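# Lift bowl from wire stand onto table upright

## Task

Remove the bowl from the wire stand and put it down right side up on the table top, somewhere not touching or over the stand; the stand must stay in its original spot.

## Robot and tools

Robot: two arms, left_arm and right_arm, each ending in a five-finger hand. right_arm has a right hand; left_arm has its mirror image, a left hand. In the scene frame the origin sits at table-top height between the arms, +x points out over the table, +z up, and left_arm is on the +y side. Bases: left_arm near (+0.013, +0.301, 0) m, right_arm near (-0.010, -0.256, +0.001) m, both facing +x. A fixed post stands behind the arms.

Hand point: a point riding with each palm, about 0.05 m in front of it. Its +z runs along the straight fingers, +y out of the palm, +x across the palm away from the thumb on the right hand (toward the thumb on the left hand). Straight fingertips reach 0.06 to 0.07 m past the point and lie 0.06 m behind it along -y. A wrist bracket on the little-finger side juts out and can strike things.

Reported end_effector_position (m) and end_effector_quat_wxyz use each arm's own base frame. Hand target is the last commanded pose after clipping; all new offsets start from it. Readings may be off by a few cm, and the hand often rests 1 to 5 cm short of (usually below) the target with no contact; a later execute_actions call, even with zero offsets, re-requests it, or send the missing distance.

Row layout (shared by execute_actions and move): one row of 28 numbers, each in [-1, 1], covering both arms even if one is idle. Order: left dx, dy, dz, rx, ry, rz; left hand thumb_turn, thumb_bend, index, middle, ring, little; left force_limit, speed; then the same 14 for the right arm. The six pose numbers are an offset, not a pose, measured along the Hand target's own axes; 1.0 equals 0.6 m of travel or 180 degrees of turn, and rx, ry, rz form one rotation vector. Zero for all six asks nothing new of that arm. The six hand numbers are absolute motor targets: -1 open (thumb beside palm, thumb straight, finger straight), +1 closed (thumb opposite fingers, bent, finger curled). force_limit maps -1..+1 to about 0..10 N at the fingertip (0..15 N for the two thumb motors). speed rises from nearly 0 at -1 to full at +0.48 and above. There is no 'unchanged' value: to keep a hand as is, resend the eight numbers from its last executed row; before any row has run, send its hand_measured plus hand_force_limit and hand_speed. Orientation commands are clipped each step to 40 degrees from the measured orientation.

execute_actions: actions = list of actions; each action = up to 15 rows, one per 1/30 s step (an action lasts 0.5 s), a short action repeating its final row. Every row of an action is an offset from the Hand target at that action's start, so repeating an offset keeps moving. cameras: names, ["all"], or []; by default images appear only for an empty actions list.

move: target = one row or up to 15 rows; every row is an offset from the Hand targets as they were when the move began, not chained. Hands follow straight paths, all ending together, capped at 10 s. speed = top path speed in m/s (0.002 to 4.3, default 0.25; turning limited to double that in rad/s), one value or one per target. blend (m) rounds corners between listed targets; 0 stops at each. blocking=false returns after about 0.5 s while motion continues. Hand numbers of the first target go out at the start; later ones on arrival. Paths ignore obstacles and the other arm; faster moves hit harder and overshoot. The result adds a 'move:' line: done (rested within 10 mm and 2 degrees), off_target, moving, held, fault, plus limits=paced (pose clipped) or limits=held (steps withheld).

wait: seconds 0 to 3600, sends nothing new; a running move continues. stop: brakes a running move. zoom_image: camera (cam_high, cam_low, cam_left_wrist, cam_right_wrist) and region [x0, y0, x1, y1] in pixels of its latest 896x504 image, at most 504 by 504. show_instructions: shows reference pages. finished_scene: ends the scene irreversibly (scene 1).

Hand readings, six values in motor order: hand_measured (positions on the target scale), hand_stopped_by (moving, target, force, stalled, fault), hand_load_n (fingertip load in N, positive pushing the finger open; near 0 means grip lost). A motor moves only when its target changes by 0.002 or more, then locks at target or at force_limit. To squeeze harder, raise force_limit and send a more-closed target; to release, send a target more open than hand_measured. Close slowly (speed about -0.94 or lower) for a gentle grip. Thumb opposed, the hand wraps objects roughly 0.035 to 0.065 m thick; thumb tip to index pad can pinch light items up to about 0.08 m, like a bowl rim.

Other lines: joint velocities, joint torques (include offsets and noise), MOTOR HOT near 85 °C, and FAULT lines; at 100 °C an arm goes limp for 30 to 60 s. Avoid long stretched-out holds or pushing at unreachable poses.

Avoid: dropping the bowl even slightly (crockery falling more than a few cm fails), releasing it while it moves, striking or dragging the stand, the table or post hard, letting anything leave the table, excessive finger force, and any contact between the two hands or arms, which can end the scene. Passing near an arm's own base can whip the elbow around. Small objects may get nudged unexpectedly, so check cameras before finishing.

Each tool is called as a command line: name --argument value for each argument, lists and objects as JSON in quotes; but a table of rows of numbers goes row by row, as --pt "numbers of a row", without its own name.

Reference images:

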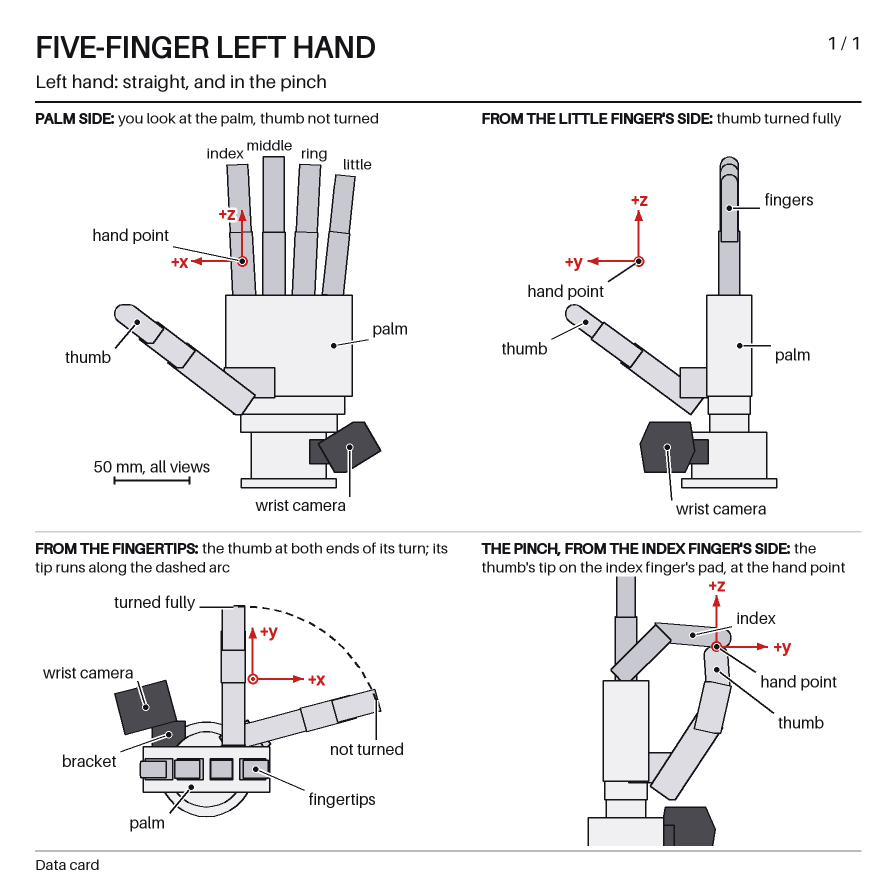

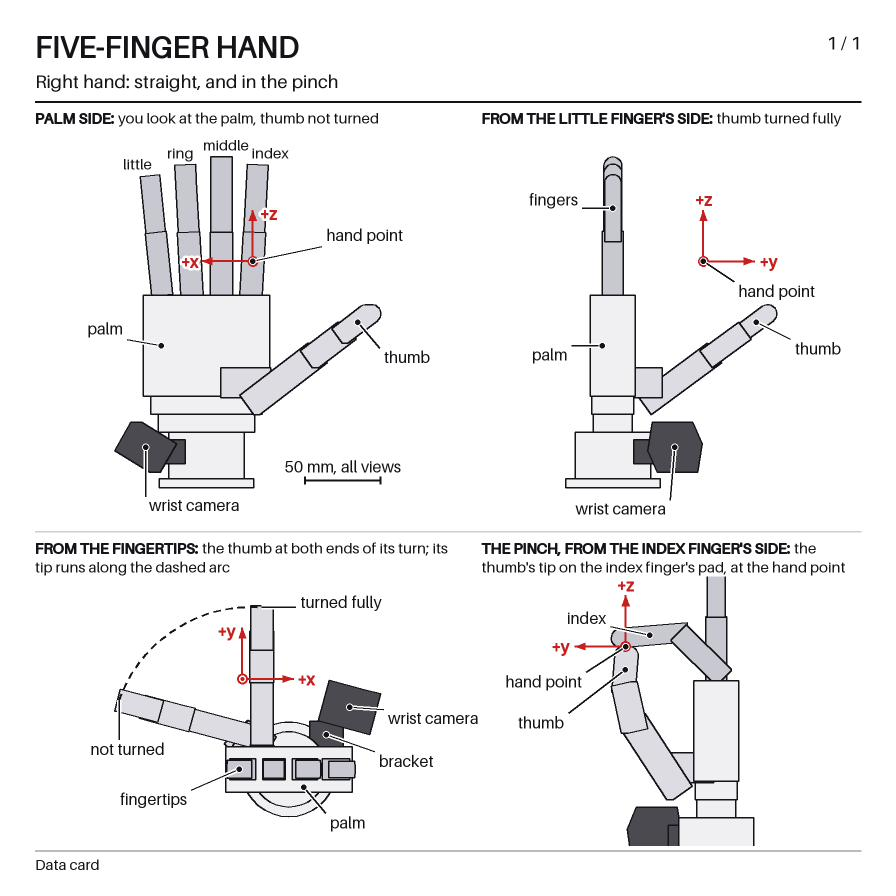

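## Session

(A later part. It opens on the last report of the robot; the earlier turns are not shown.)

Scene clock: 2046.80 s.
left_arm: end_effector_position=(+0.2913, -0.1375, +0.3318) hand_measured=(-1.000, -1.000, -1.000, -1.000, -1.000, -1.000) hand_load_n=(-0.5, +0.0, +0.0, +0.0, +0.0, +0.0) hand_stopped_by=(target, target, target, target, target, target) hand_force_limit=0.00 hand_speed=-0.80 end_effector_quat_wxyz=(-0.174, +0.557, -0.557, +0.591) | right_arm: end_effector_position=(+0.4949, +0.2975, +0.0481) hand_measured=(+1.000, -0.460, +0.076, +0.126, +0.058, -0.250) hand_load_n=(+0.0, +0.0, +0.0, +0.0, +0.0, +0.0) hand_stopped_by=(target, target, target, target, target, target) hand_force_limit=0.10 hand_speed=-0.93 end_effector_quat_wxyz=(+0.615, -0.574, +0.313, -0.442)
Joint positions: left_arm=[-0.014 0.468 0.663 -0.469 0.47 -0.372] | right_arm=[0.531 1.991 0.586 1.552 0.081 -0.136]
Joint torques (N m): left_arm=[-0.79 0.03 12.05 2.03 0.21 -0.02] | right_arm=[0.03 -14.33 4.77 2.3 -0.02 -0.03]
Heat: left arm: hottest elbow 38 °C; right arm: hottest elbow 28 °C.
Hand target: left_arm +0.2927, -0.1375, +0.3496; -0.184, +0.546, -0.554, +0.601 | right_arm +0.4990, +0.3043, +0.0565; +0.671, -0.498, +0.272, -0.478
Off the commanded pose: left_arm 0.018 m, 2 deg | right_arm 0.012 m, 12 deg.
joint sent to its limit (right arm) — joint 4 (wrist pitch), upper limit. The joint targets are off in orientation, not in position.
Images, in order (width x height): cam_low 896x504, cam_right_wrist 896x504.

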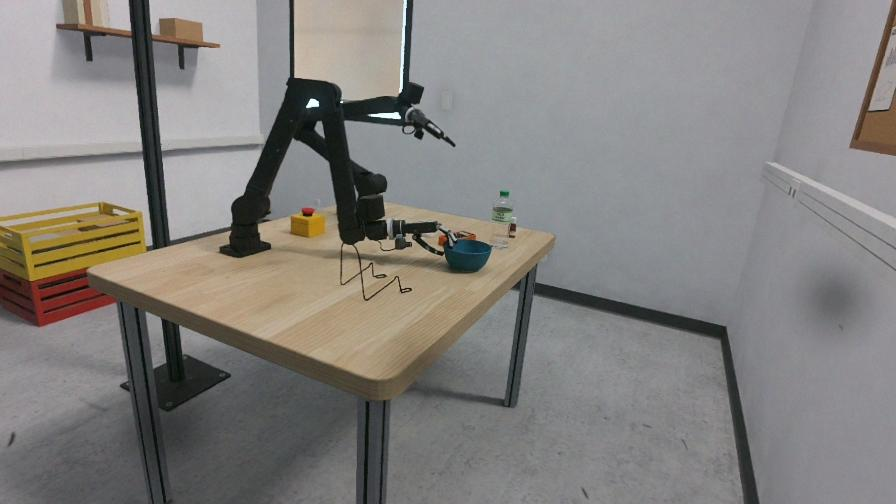

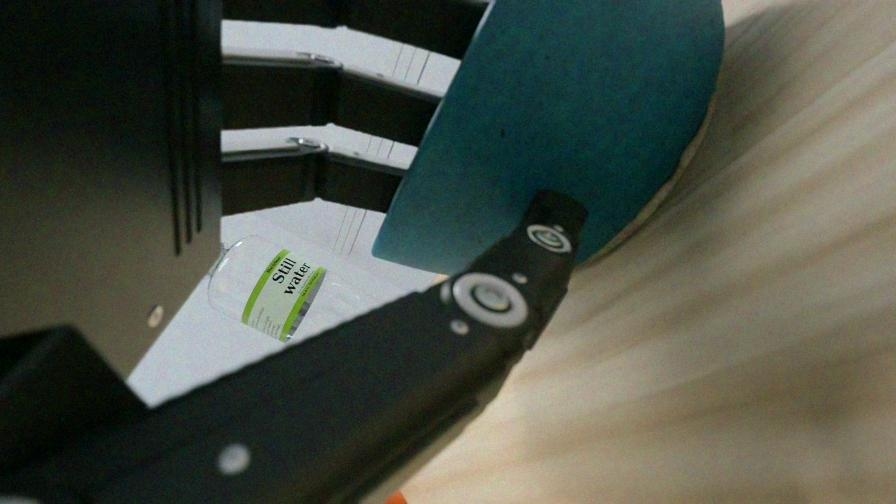

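execute_actions --actions '[[[0,0,0,0,0,0,-1,-1,-1,-1,-1,-1,0,-0.8,0,0,0,0,0,0,1,-0.46,-0.1,-0.1,-0.1,-0.4,0.1,-0.85]],[[0,0,0,0,0,0,-1,-1,-1,-1,-1,-1,0,-0.8,0,0,0,0,0,0,1,-0.46,-0.4,-0.4,-0.4,-0.6,0.1,-0.7]],[[0,0,0,0,0,0,-1,-1,-1,-1,-1,-1,0,-0.8,0,0,0,0,0,0,1,-0.46,-1,-1,-1,-1,0.1,-0.6]]]' --cameras '["cam_right_wrist","cam_low","cam_high"]'

zoom_image --camera "cam_low" --region '[395, 208, 507, 288]'

zoom_image --camera "cam_high" --region '[400, 200, 520, 290]'

Scene clock: 2065.40 s.
left_arm: end_effector_position=(+0.2913, -0.1375, +0.3318) hand_measured=(-1.000, -1.000, -1.000, -1.000, -1.000, -1.000) hand_load_n=(+0.0, +0.0, +0.0, +0.0, +0.0, +0.0) hand_stopped_by=(target, target, target, target, target, target) hand_force_limit=0.00 hand_speed=-0.80 end_effector_quat_wxyz=(-0.174, +0.557, -0.557, +0.591) | right_arm: end_effector_position=(+0.4949, +0.2975, +0.0483) hand_measured=(+1.000, -0.460, -1.000, -1.000, -1.000, -1.000) hand_load_n=(+0.5, +0.0, +0.0, +0.0, +0.0, +0.0) hand_stopped_by=(target, target, target, target, target, target) hand_force_limit=0.10 hand_speed=-0.60 end_effector_quat_wxyz=(+0.615, -0.573, +0.313, -0.442)
Joint positions: left_arm=[-0.014 0.468 0.663 -0.469 0.47 -0.372] | right_arm=[0.531 1.991 0.586 1.552 0.081 -0.136]
Joint torques (N m): left_arm=[-0.73 0.03 12.04 2.03 0.2 -0.02] | right_arm=[0.5 -12.98 4.9 2.28 0.04 -0.09]
Heat: left arm: hottest elbow 38 °C; right arm: hottest elbow 27 °C.
Hand target: left_arm +0.2927, -0.1375, +0.3496; -0.184, +0.546, -0.554, +0.601 | right_arm +0.4990, +0.3043, +0.0566; +0.671, -0.498, +0.272, -0.478
Off the commanded pose: left_arm 0.018 m, 2 deg | right_arm 0.011 m, 12 deg.
joint sent to its limit (right arm) — joint 4 (wrist pitch), upper limit. The joint targets are off in orientation, not in position.
Images, in order (width x height): cam_high 896x504, cam_low 896x504, cam_right_wrist 896x504.

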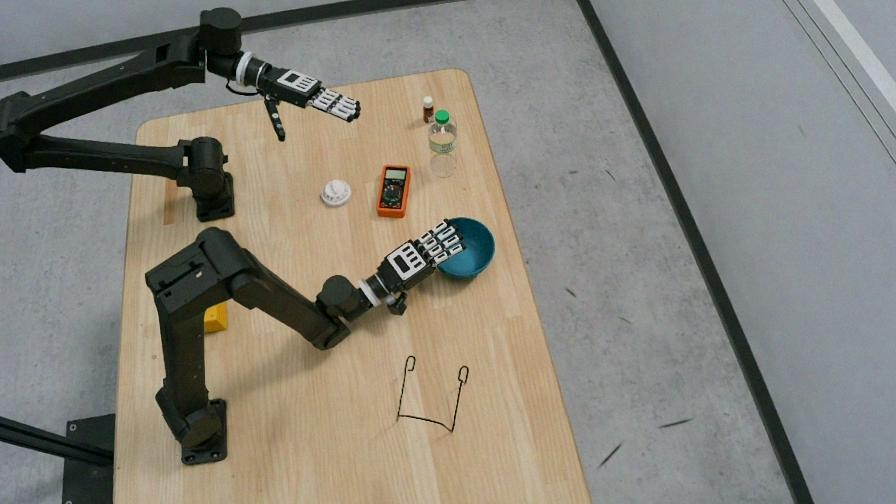

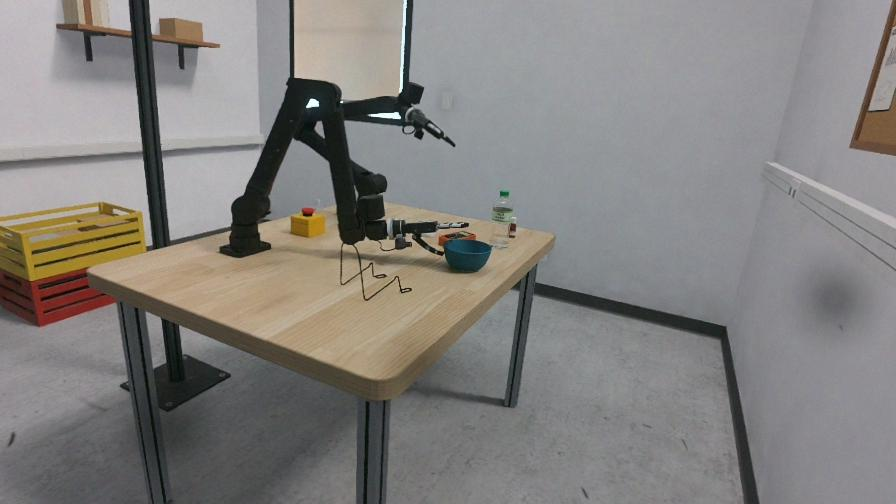

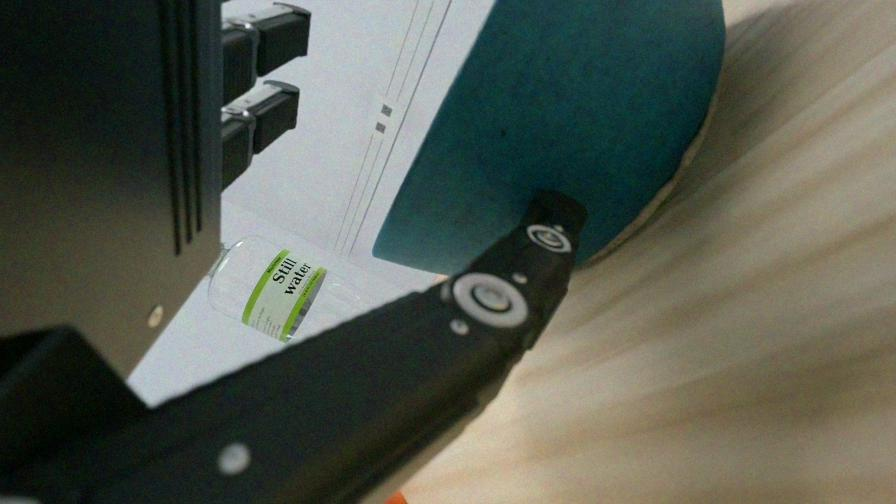

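Scaled by 4.500 from the camera's image (finer frame: 1280x720).

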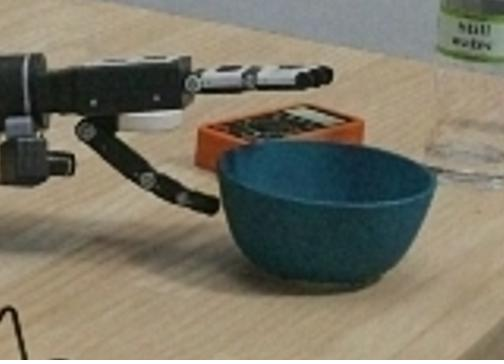

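Scaled by 4.200 from the camera's image (finer frame: 1280x720).

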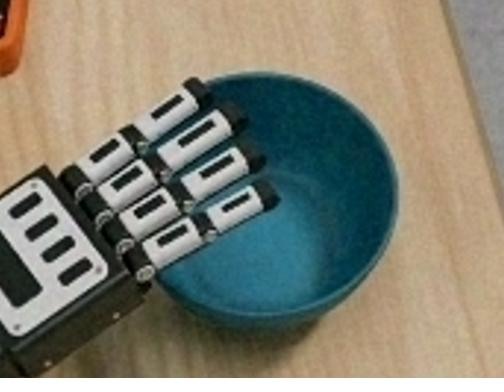

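move --pt "0 0 0 0 0 0 -1 -1 -1 -1 -1 -1 0 -0.8 0.0052 -0.044 -0.0693 0 0 0 1 -0.46 -1 -1 -1 -1 0.1 -0.6" --pt "0 0 0 0 0 0 -1 -1 -1 -1 -1 -1 0 -0.8 0.033 -0.2757 0.0197 0 0 0 1 -0.46 -1 -1 -1 -1 0.1 -0.6" --speed '[0.05,0.12]' --blend '[0.01,0]' --cameras '["cam_right_wrist","cam_low","cam_high"]'

zoom_image --camera "cam_low" --region '[395, 208, 507, 288]'

Scene clock: 2091.67 s.
left_arm: end_effector_position=(+0.2913, -0.1375, +0.3318) hand_measured=(-1.000, -1.000, -1.000, -1.000, -1.000, -1.000) hand_load_n=(+0.0, +0.0, +0.0, +0.0, +0.0, +0.0) hand_stopped_by=(target, target, target, target, target, target) hand_force_limit=0.00 hand_speed=-0.80 end_effector_quat_wxyz=(-0.174, +0.557, -0.557, +0.591) | right_arm: end_effector_position=(+0.4533, +0.2786, +0.2085) hand_measured=(+1.000, -0.460, -1.000, -1.000, -1.000, -1.000) hand_load_n=(+0.0, +0.0, +0.0, +0.0, +0.0, +0.0) hand_stopped_by=(target, target, target, target, target, target) hand_force_limit=0.10 hand_speed=-0.60 end_effector_quat_wxyz=(+0.670, -0.500, +0.280, -0.472)
Joint positions: left_arm=[-0.014 0.468 0.663 -0.469 0.47 -0.372] | right_arm=[0.543 1.532 0.458 1.426 0.091 -0.136]
Joint torques (N m): left_arm=[-0.73 -0.03 12.04 2.03 0.21 -0.02] | right_arm=[0.56 -10.29 7.54 1.61 0.14 -0.2]
Heat: left arm: hottest elbow 38 °C; right arm: hottest elbow 27 °C.
Hand target: left_arm +0.2927, -0.1375, +0.3496; -0.184, +0.546, -0.554, +0.601 | right_arm +0.4558, +0.2829, +0.2165; +0.671, -0.497, +0.272, -0.478
Off the commanded pose: left_arm 0.018 m, 2 deg | right_arm 0.009 m, 1 deg.
move: done
Images, in order (width x height): cam_high 896x504, cam_low 896x504, cam_right_wrist 896x504.

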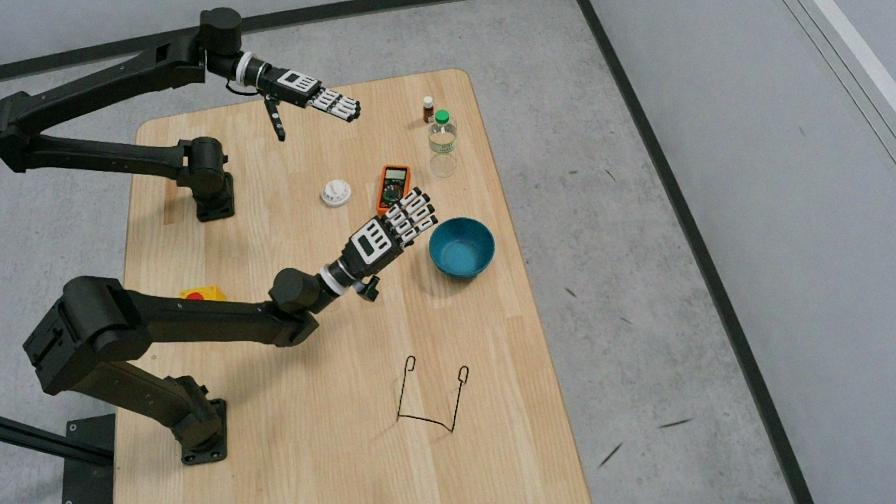

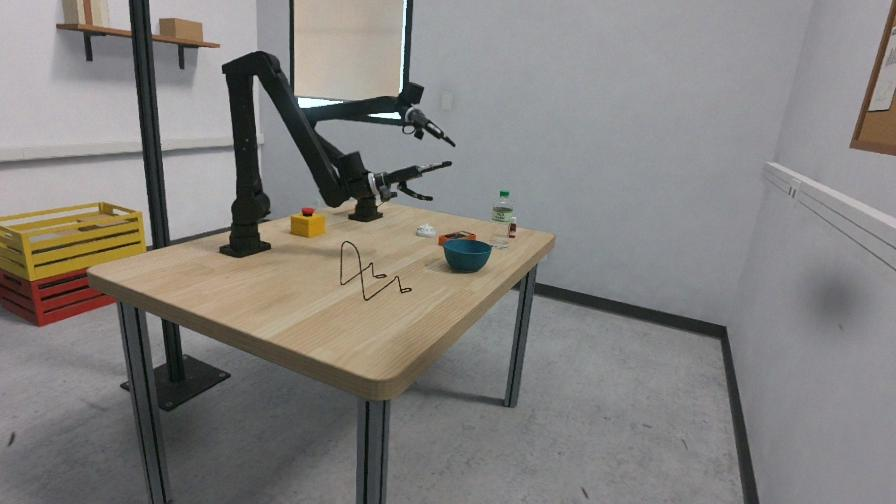

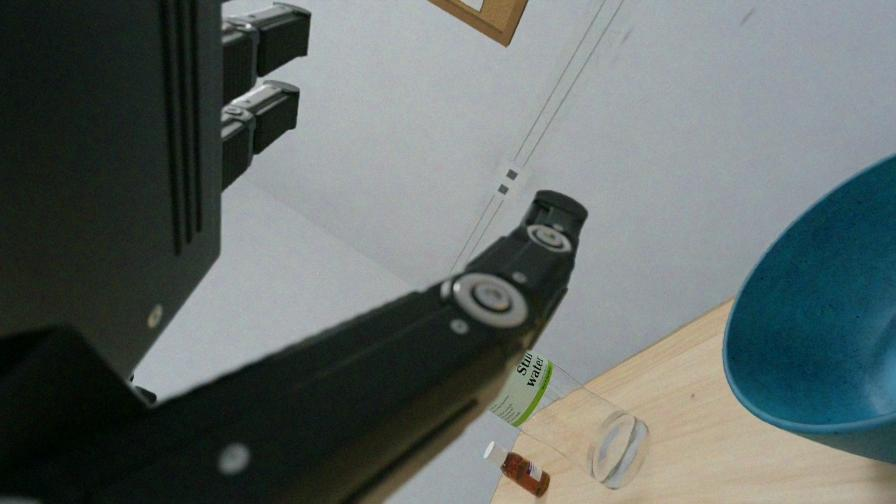

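Scaled by 4.500 from the camera's image (finer frame: 1280x720).

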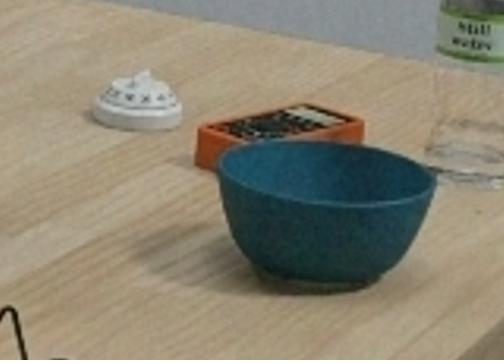

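zoom_image --camera "cam_low" --region '[325, 230, 425, 310]'

zoom_image --camera "cam_high" --region '[380, 345, 490, 445]'

Scaled by 5.040 from the camera's image (finer frame: 1280x720).

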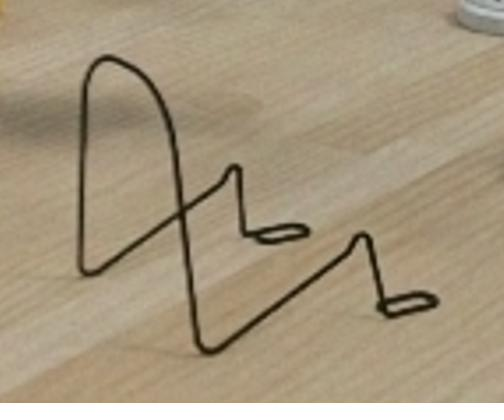

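Scaled by 4.582 from the camera's image (finer frame: 1280x720).

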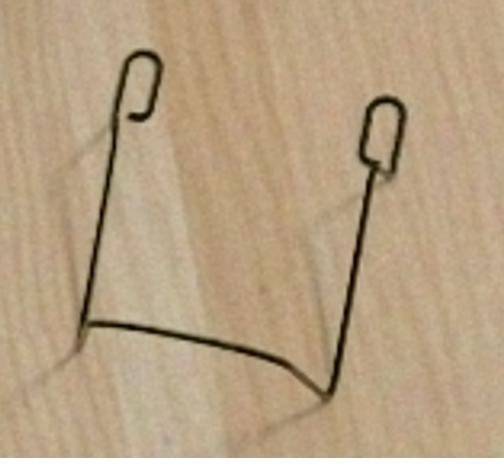

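move --target '[0,0,0,0,0,0,-1,-1,-1,-1,-1,-1,0,-0.8,0.1003,-0.1393,-0.2377,-0.5057,-0.0025,0.042,1,-0.46,0.1,0.1,0.1,-1,0.1,-0.4]' --speed 0.15 --cameras '["cam_right_wrist","cam_low","cam_high"]'

Scene clock: 2209.17 s.
left_arm: end_effector_position=(+0.2913, -0.1375, +0.3318) hand_measured=(-1.000, -1.000, -1.000, -1.000, -1.000, -1.000) hand_load_n=(-0.5, +0.0, +0.0, -0.5, +0.0, +0.0) hand_stopped_by=(target, target, target, target, target, target) hand_force_limit=0.00 hand_speed=-0.80 end_effector_quat_wxyz=(-0.174, +0.557, -0.557, +0.591) | right_arm: end_effector_position=(+0.3166, +0.1623, +0.2350) hand_measured=(+1.000, -0.460, +0.100, +0.100, +0.100, -1.000) hand_load_n=(+0.0, +0.0, +0.0, +0.0, +0.0, +0.0) hand_stopped_by=(target, target, target, target, target, target) hand_force_limit=0.10 hand_speed=-0.40 end_effector_quat_wxyz=(-0.132, +0.818, -0.552, +0.093)
Joint positions: left_arm=[-0.014 0.468 0.663 -0.469 0.47 -0.372] | right_arm=[0.392 1.19 1.193 -1.251 0.008 0.007]
Joint torques (N m): left_arm=[-0.73 0.03 12.04 2.03 0.21 -0.02] | right_arm=[-1.14 -7.41 14.04 0.49 -0.03 0.13]
Heat: left arm: hottest elbow 38 °C; right arm: hottest elbow 30 °C.
Hand target: left_arm +0.2927, -0.1375, +0.3496; -0.184, +0.546, -0.554, +0.601 | right_arm +0.3287, +0.1659, +0.2498; -0.143, +0.811, -0.558, +0.098
Off the commanded pose: left_arm 0.018 m, 2 deg | right_arm 0.019 m, 2 deg.
move: off_target (right_arm)
Images, in order (width x height): cam_high 896x504, cam_low 896x504, cam_right_wrist 896x504.

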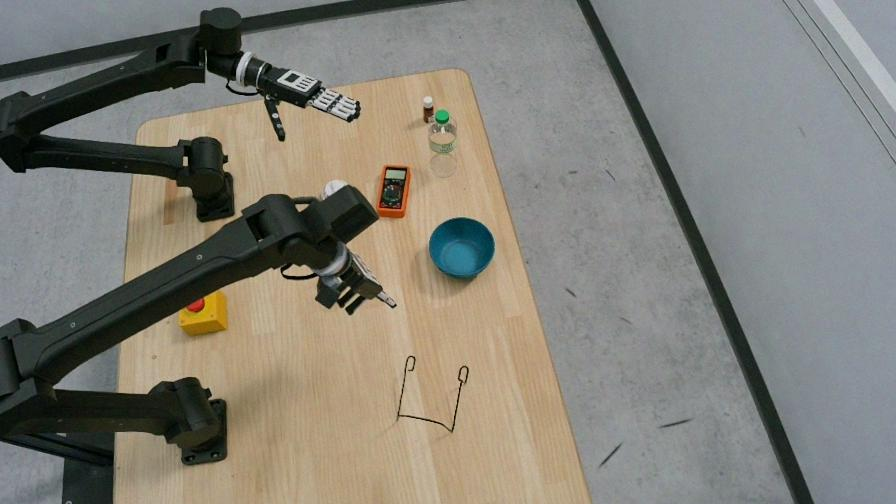

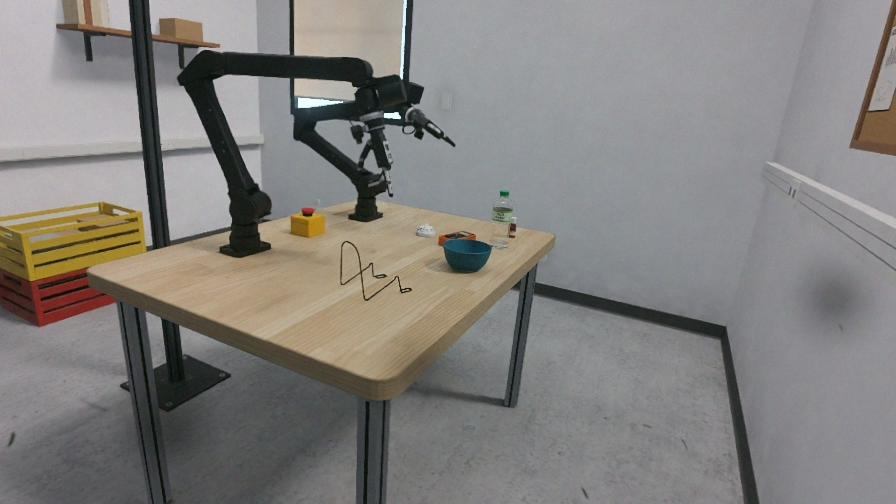

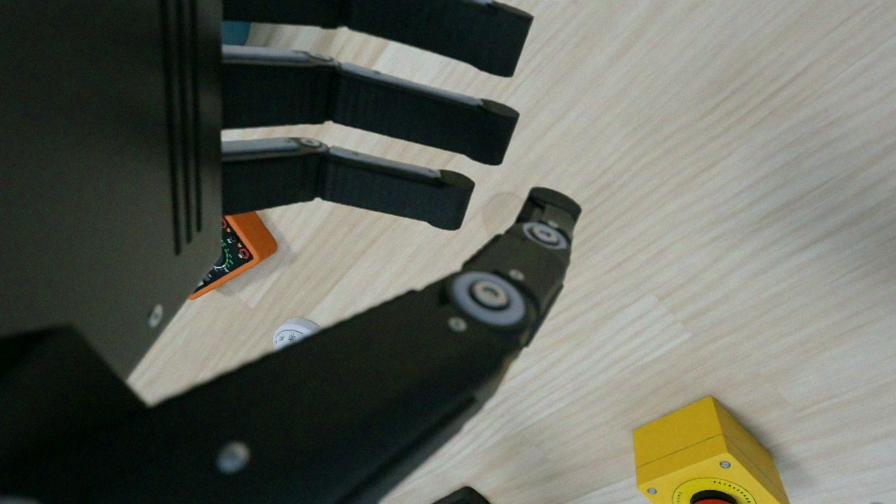

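move --target '[0,0,0,0,0,0,-1,-1,-1,-1,-1,-1,0,-0.8,0.0537,0.1203,0.249,0,0,0,1,-0.46,0.1,0.1,0.1,-1,0.1,-0.4]' --speed 0.1 --cameras '["cam_low","cam_high","cam_left_wrist"]'

zoom_image --camera "cam_low" --region '[325, 180, 465, 310]'

zoom_image --camera "cam_high" --region '[340, 305, 500, 445]'

Scene clock: 2246.30 s.
left_arm: end_effector_position=(+0.2913, -0.1375, +0.3318) hand_measured=(-1.000, -1.000, -1.000, -1.000, -1.000, -1.000) hand_load_n=(+0.0, +0.0, +0.0, +0.0, +0.0, +0.0) hand_stopped_by=(target, target, target, target, target, target) hand_force_limit=0.00 hand_speed=-0.80 end_effector_quat_wxyz=(-0.174, +0.557, -0.557, +0.591) | right_arm: end_effector_position=(+0.3209, +0.1319, +0.0874) hand_measured=(+1.000, -0.460, +0.100, +0.100, +0.100, -1.000) hand_load_n=(+0.0, +0.0, +0.0, +0.0, +0.5, +0.0) hand_stopped_by=(target, target, target, target, target, target) hand_force_limit=0.10 hand_speed=-0.40 end_effector_quat_wxyz=(-0.143, +0.808, -0.563, +0.097)
Joint positions: left_arm=[-0.014 0.468 0.663 -0.469 0.47 -0.372] | right_arm=[0.299 1.236 0.831 -0.819 -0.023 -0.052]
Joint torques (N m): left_arm=[-0.73 -0.03 12.05 2.03 0.2 -0.02] | right_arm=[-0.62 -7.53 9.47 0.94 0 -0.25]
Heat: left arm: hottest elbow 38 °C; right arm: hottest elbow 33 °C.
Hand target: left_arm +0.2927, -0.1375, +0.3496; -0.184, +0.546, -0.554, +0.601 | right_arm +0.3246, +0.1299, +0.0847; -0.143, +0.811, -0.558, +0.098
Off the commanded pose: left_arm 0.018 m, 2 deg | right_arm 0.005 m, 1 deg.
move: done
Images, in order (width x height): cam_high 896x504, cam_low 896x504, cam_left_wrist 896x504.

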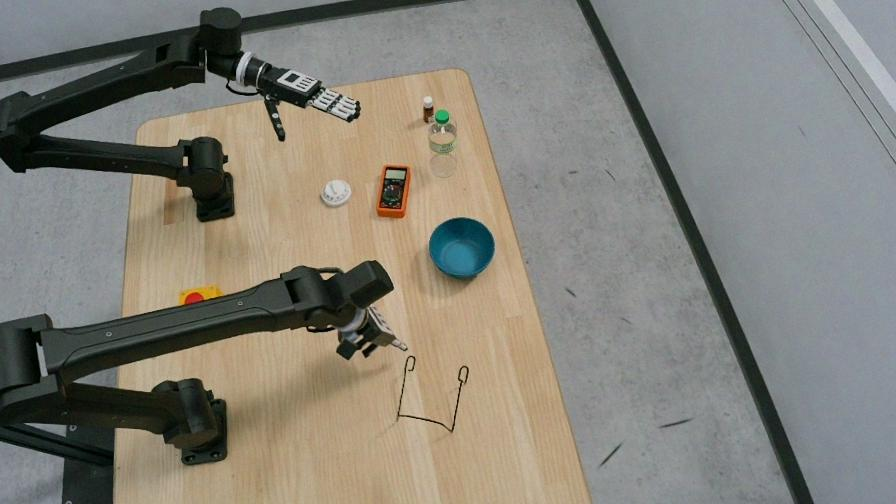

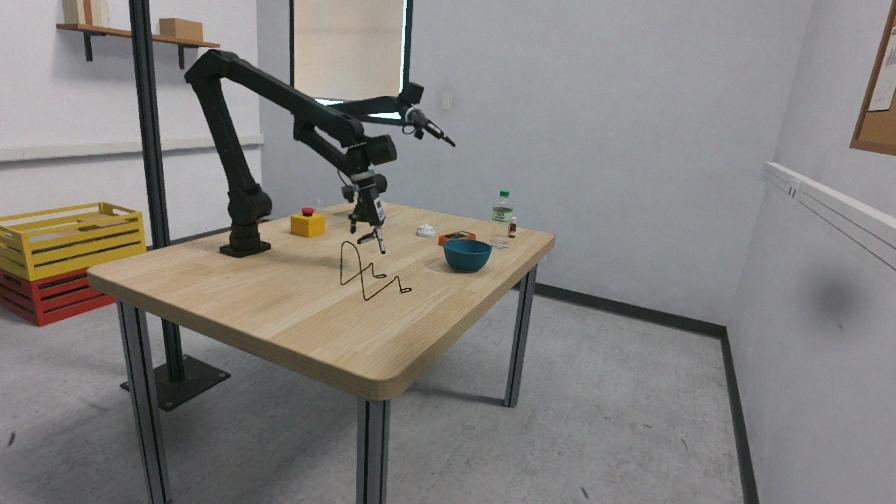

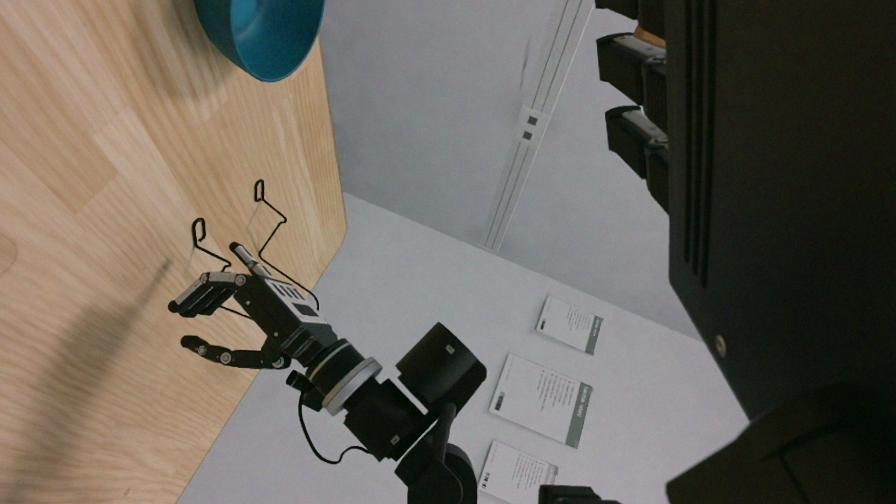

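Scaled by 3.600 from the camera's image (finer frame: 1280x720).

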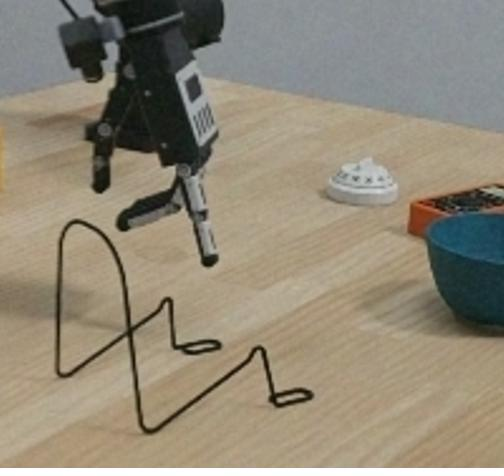

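Scaled by 3.150 from the camera's image (finer frame: 1280x720).

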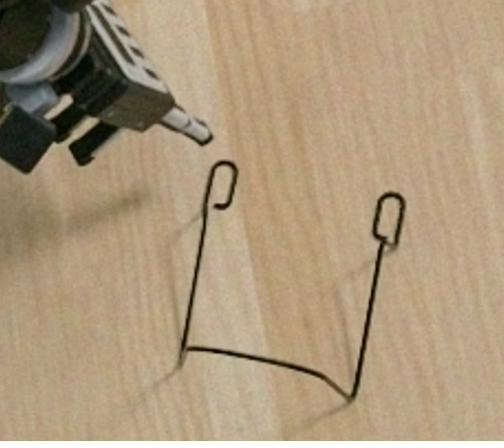

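move --target '[0,0,0,0,0,0,-1,-1,-1,-1,-1,-1,0,-0.8,-0.0017,0.0368,0.0612,0,0,0,1,-0.46,0.1,0.1,0.1,-1,0.1,-0.4]' --speed 0.05 --cameras '["cam_low","cam_high"]'

zoom_image --camera "cam_low" --region '[325, 220, 425, 310]'

zoom_image --camera "cam_high" --region '[380, 335, 490, 445]'

Scene clock: 2280.13 s.
left_arm: end_effector_position=(+0.2913, -0.1375, +0.3318) hand_measured=(-1.000, -1.000, -1.000, -1.000, -1.000, -1.000) hand_load_n=(+0.0, +0.0, +0.0, +0.0, +0.0, +0.0) hand_stopped_by=(target, target, target, target, target, target) hand_force_limit=0.00 hand_speed=-0.80 end_effector_quat_wxyz=(-0.174, +0.557, -0.557, +0.591) | right_arm: end_effector_position=(+0.3141, +0.1298, +0.0462) hand_measured=(+1.000, -0.460, +0.100, +0.100, +0.100, -1.000) hand_load_n=(+0.5, +0.0, +0.0, +0.0, +0.0, +0.0) hand_stopped_by=(target, target, target, target, target, target) hand_force_limit=0.10 hand_speed=-0.40 end_effector_quat_wxyz=(-0.144, +0.808, -0.562, +0.098)
Joint positions: left_arm=[-0.014 0.468 0.663 -0.469 0.47 -0.372] | right_arm=[0.299 1.273 0.741 -0.689 -0.023 -0.052]
Joint torques (N m): left_arm=[-0.79 -0.03 12.05 2.03 0.2 -0.02] | right_arm=[-1.03 -7.12 8.8 1.29 -0.03 -0.21]
Heat: left arm: hottest elbow 38 °C; right arm: hottest elbow 35 °C.
Hand target: left_arm +0.2927, -0.1375, +0.3496; -0.184, +0.546, -0.554, +0.601 | right_arm +0.3166, +0.1280, +0.0426; -0.143, +0.811, -0.558, +0.098
Off the commanded pose: left_arm 0.018 m, 2 deg | right_arm 0.005 m, 1 deg.
move: done
Images, in order (width x height): cam_high 896x504, cam_low 896x504.

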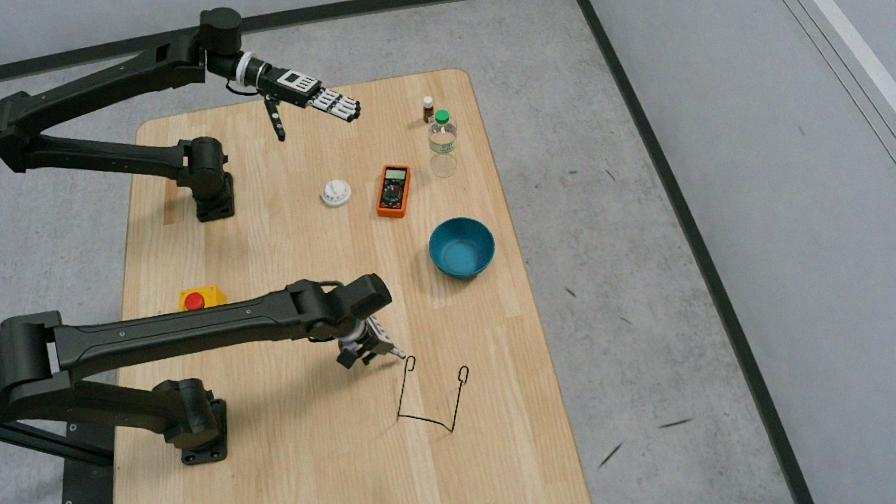

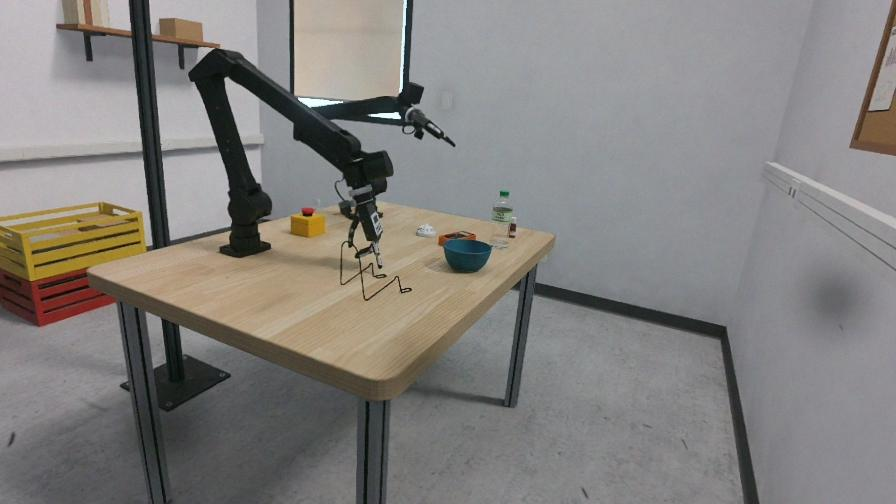

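Scaled by 5.040 from the camera's image (finer frame: 1280x720).

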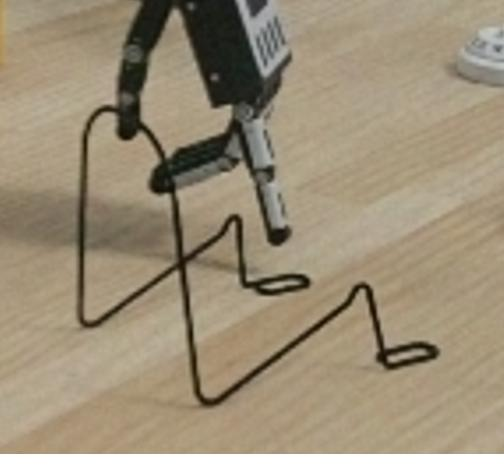

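Scaled by 4.582 from the camera's image (finer frame: 1280x720).

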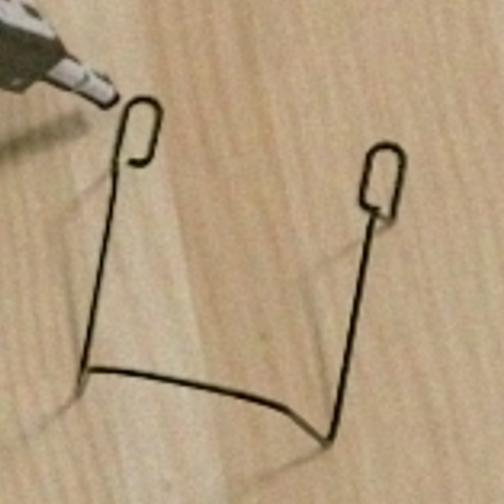

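move --pt "0 0 0 0 0 0 -1 -1 -1 -1 -1 -1 0 -0.8 0 0.0034 0.0094 0 0 0 1 -0.46 0.1 0.1 0.1 -1 0.1 -0.4" --pt "0 0 0 0 0 0 -1 -1 -1 -1 -1 -1 0 -0.8 0.0518 0.021 0.003 0 0 0 1 -0.46 0.1 0.1 0.1 -1 0.1 -0.4" --speed 0.04 --blend '[0.003,0]' --cameras '["cam_low","cam_high"]'

zoom_image --camera "cam_low" --region '[325, 220, 425, 310]'

zoom_image --camera "cam_high" --region '[380, 335, 490, 445]'

Scene clock: 2301.37 s.
left_arm: end_effector_position=(+0.2913, -0.1375, +0.3318) hand_measured=(-1.000, -1.000, -1.000, -1.000, -1.000, -1.000) hand_load_n=(+0.0, +0.0, +0.0, +0.0, +0.0, +0.0) hand_stopped_by=(target, target, target, target, target, target) hand_force_limit=0.00 hand_speed=-0.80 end_effector_quat_wxyz=(-0.174, +0.557, -0.557, +0.591) | right_arm: end_effector_position=(+0.3151, +0.0987, +0.0363) hand_measured=(+1.000, -0.460, +0.100, +0.100, +0.100, -1.000) hand_load_n=(+0.0, +0.0, +0.0, +0.0, +0.0, +0.0) hand_stopped_by=(target, target, target, target, target, target) hand_force_limit=0.10 hand_speed=-0.40 end_effector_quat_wxyz=(-0.141, +0.810, -0.562, +0.094)
Joint positions: left_arm=[-0.014 0.468 0.663 -0.469 0.47 -0.372] | right_arm=[0.205 1.279 0.717 -0.672 -0.058 -0.143]
Joint torques (N m): left_arm=[-0.73 0.03 12.05 2.03 0.21 -0.02] | right_arm=[-1.03 -8.18 8.66 0.99 0.01 -0.16]
Heat: left arm: hottest elbow 38 °C; right arm: hottest elbow 34 °C.
Hand target: left_arm +0.2927, -0.1375, +0.3496; -0.184, +0.546, -0.554, +0.601 | right_arm +0.3171, +0.0950, +0.0365; -0.143, +0.811, -0.558, +0.098
Off the commanded pose: left_arm 0.018 m, 2 deg | right_arm 0.004 m, 1 deg.
move: done
Images, in order (width x height): cam_high 896x504, cam_low 896x504.

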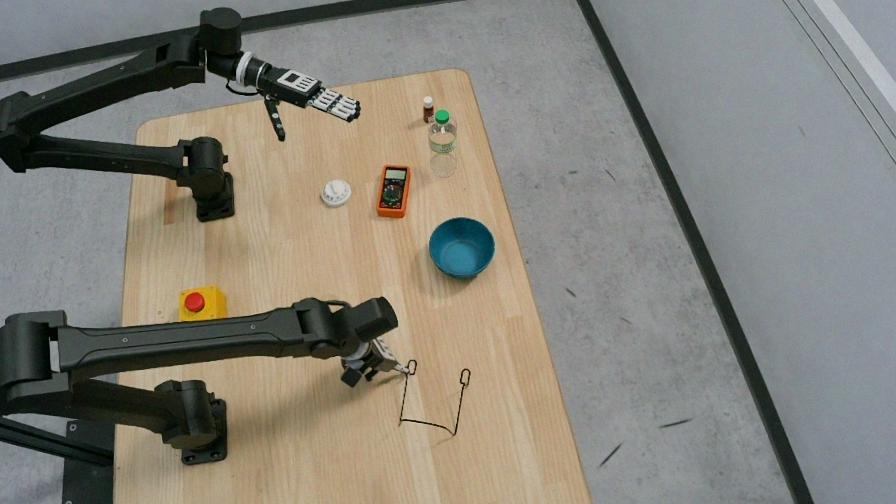

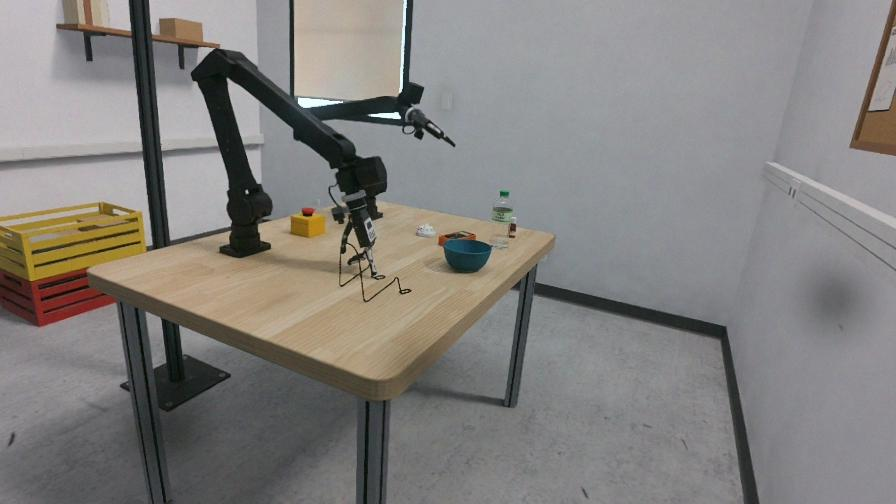

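Scaled by 5.040 from the camera's image (finer frame: 1280x720).

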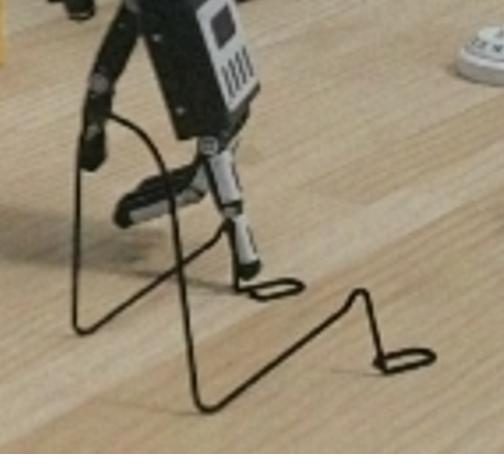

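Scaled by 4.582 from the camera's image (finer frame: 1280x720).

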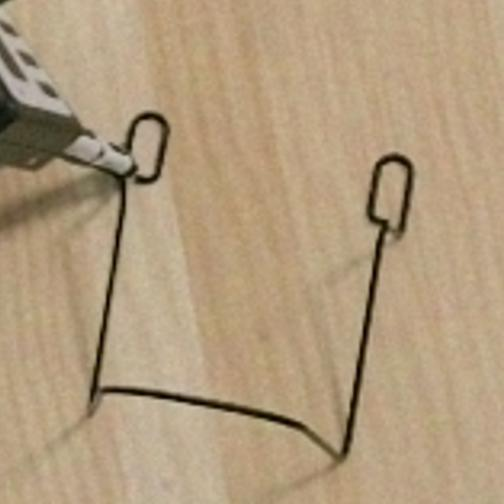

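move --pt "0 0 0 0 0 0 -1 -1 -1 -1 -1 -1 0 -0.8 -0.0205 -0.036 -0.0933 0 0 0 1 -0.46 0.1 0.1 0.1 -1 0.1 -0.4" --pt "0 0 0 0 0 0 -1 -1 -1 -1 -1 -1 0 -0.8 0.1103 -0.2077 -0.0308 0 0 0 1 -0.46 0.1 0.1 0.1 -1 0.1 -0.4" --pt "0 0 0 0 0 0 -1 -1 -1 -1 -1 -1 0 -0.8 0.1103 -0.1792 0.0475 0 0 0 1 -0.46 0.1 0.1 0.1 -1 0.1 -0.4" --speed '[0.06,0.08,0.04]' --blend '[0.01,0.005,0]' --cameras '["cam_low","cam_high"]'

zoom_image --camera "cam_low" --region '[325, 220, 425, 310]'

zoom_image --camera "cam_high" --region '[380, 335, 490, 445]'

Scene clock: 2362.33 s.
left_arm: end_effector_position=(+0.2913, -0.1375, +0.3318) hand_measured=(-1.000, -1.000, -1.000, -1.000, -1.000, -1.000) hand_load_n=(-0.5, +0.0, +0.0, +0.0, +0.0, +0.0) hand_stopped_by=(target, target, target, target, target, target) hand_force_limit=0.00 hand_speed=-0.80 end_effector_quat_wxyz=(-0.174, +0.557, -0.557, +0.591) | right_arm: end_effector_position=(+0.4420, +0.0759, +0.0524) hand_measured=(+1.000, -0.460, +0.100, +0.100, +0.100, -1.000) hand_load_n=(+0.0, +0.0, +0.0, +0.0, +0.5, +0.0) hand_stopped_by=(target, target, target, target, target, target) hand_force_limit=0.10 hand_speed=-0.40 end_effector_quat_wxyz=(-0.144, +0.808, -0.562, +0.099)
Joint positions: left_arm=[-0.014 0.468 0.663 -0.469 0.47 -0.372] | right_arm=[0.097 1.561 1.057 -0.726 -0.091 -0.242]
Joint torques (N m): left_arm=[-0.73 0.03 12.04 2.03 0.2 -0.02] | right_arm=[-0.38 -11.75 8.92 1.09 -0.02 -0.17]
Heat: left arm: hottest elbow 38 °C; right arm: hottest elbow 31 °C.
Hand target: left_arm +0.2927, -0.1375, +0.3496; -0.184, +0.546, -0.554, +0.601 | right_arm +0.4443, +0.0729, +0.0465; -0.143, +0.811, -0.558, +0.098
Off the commanded pose: left_arm 0.018 m, 2 deg | right_arm 0.007 m, 1 deg.
move: done
Images, in order (width x height): cam_high 896x504, cam_low 896x504.

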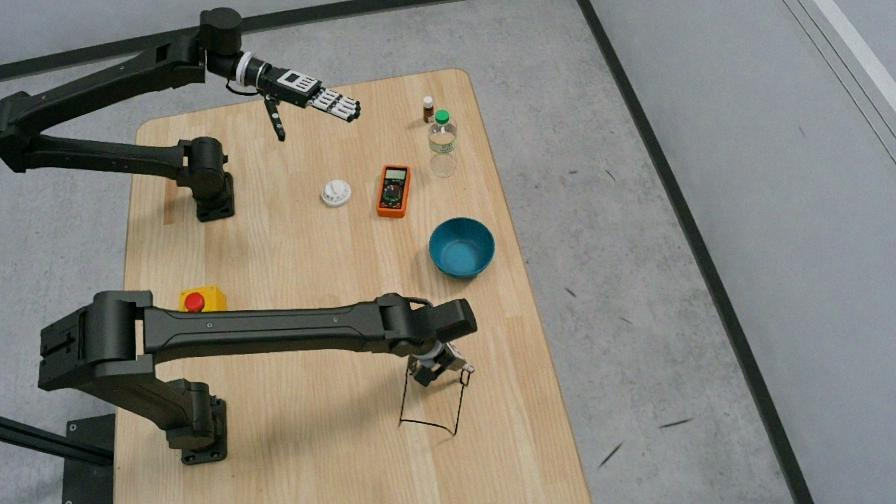

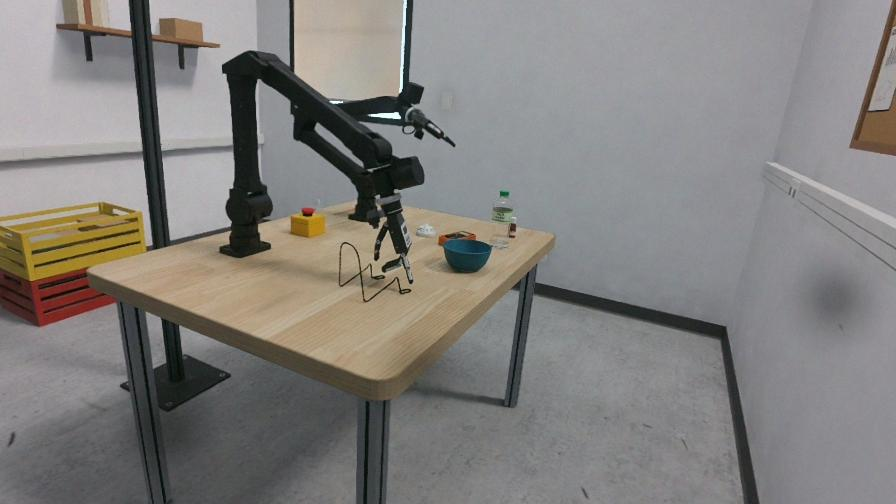

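Scaled by 5.040 from the camera's image (finer frame: 1280x720).

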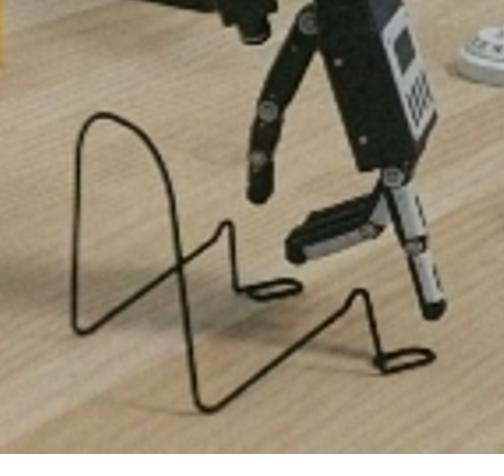

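Scaled by 4.582 from the camera's image (finer frame: 1280x720).

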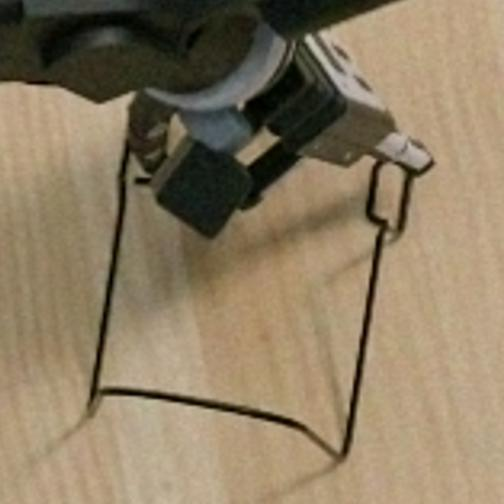

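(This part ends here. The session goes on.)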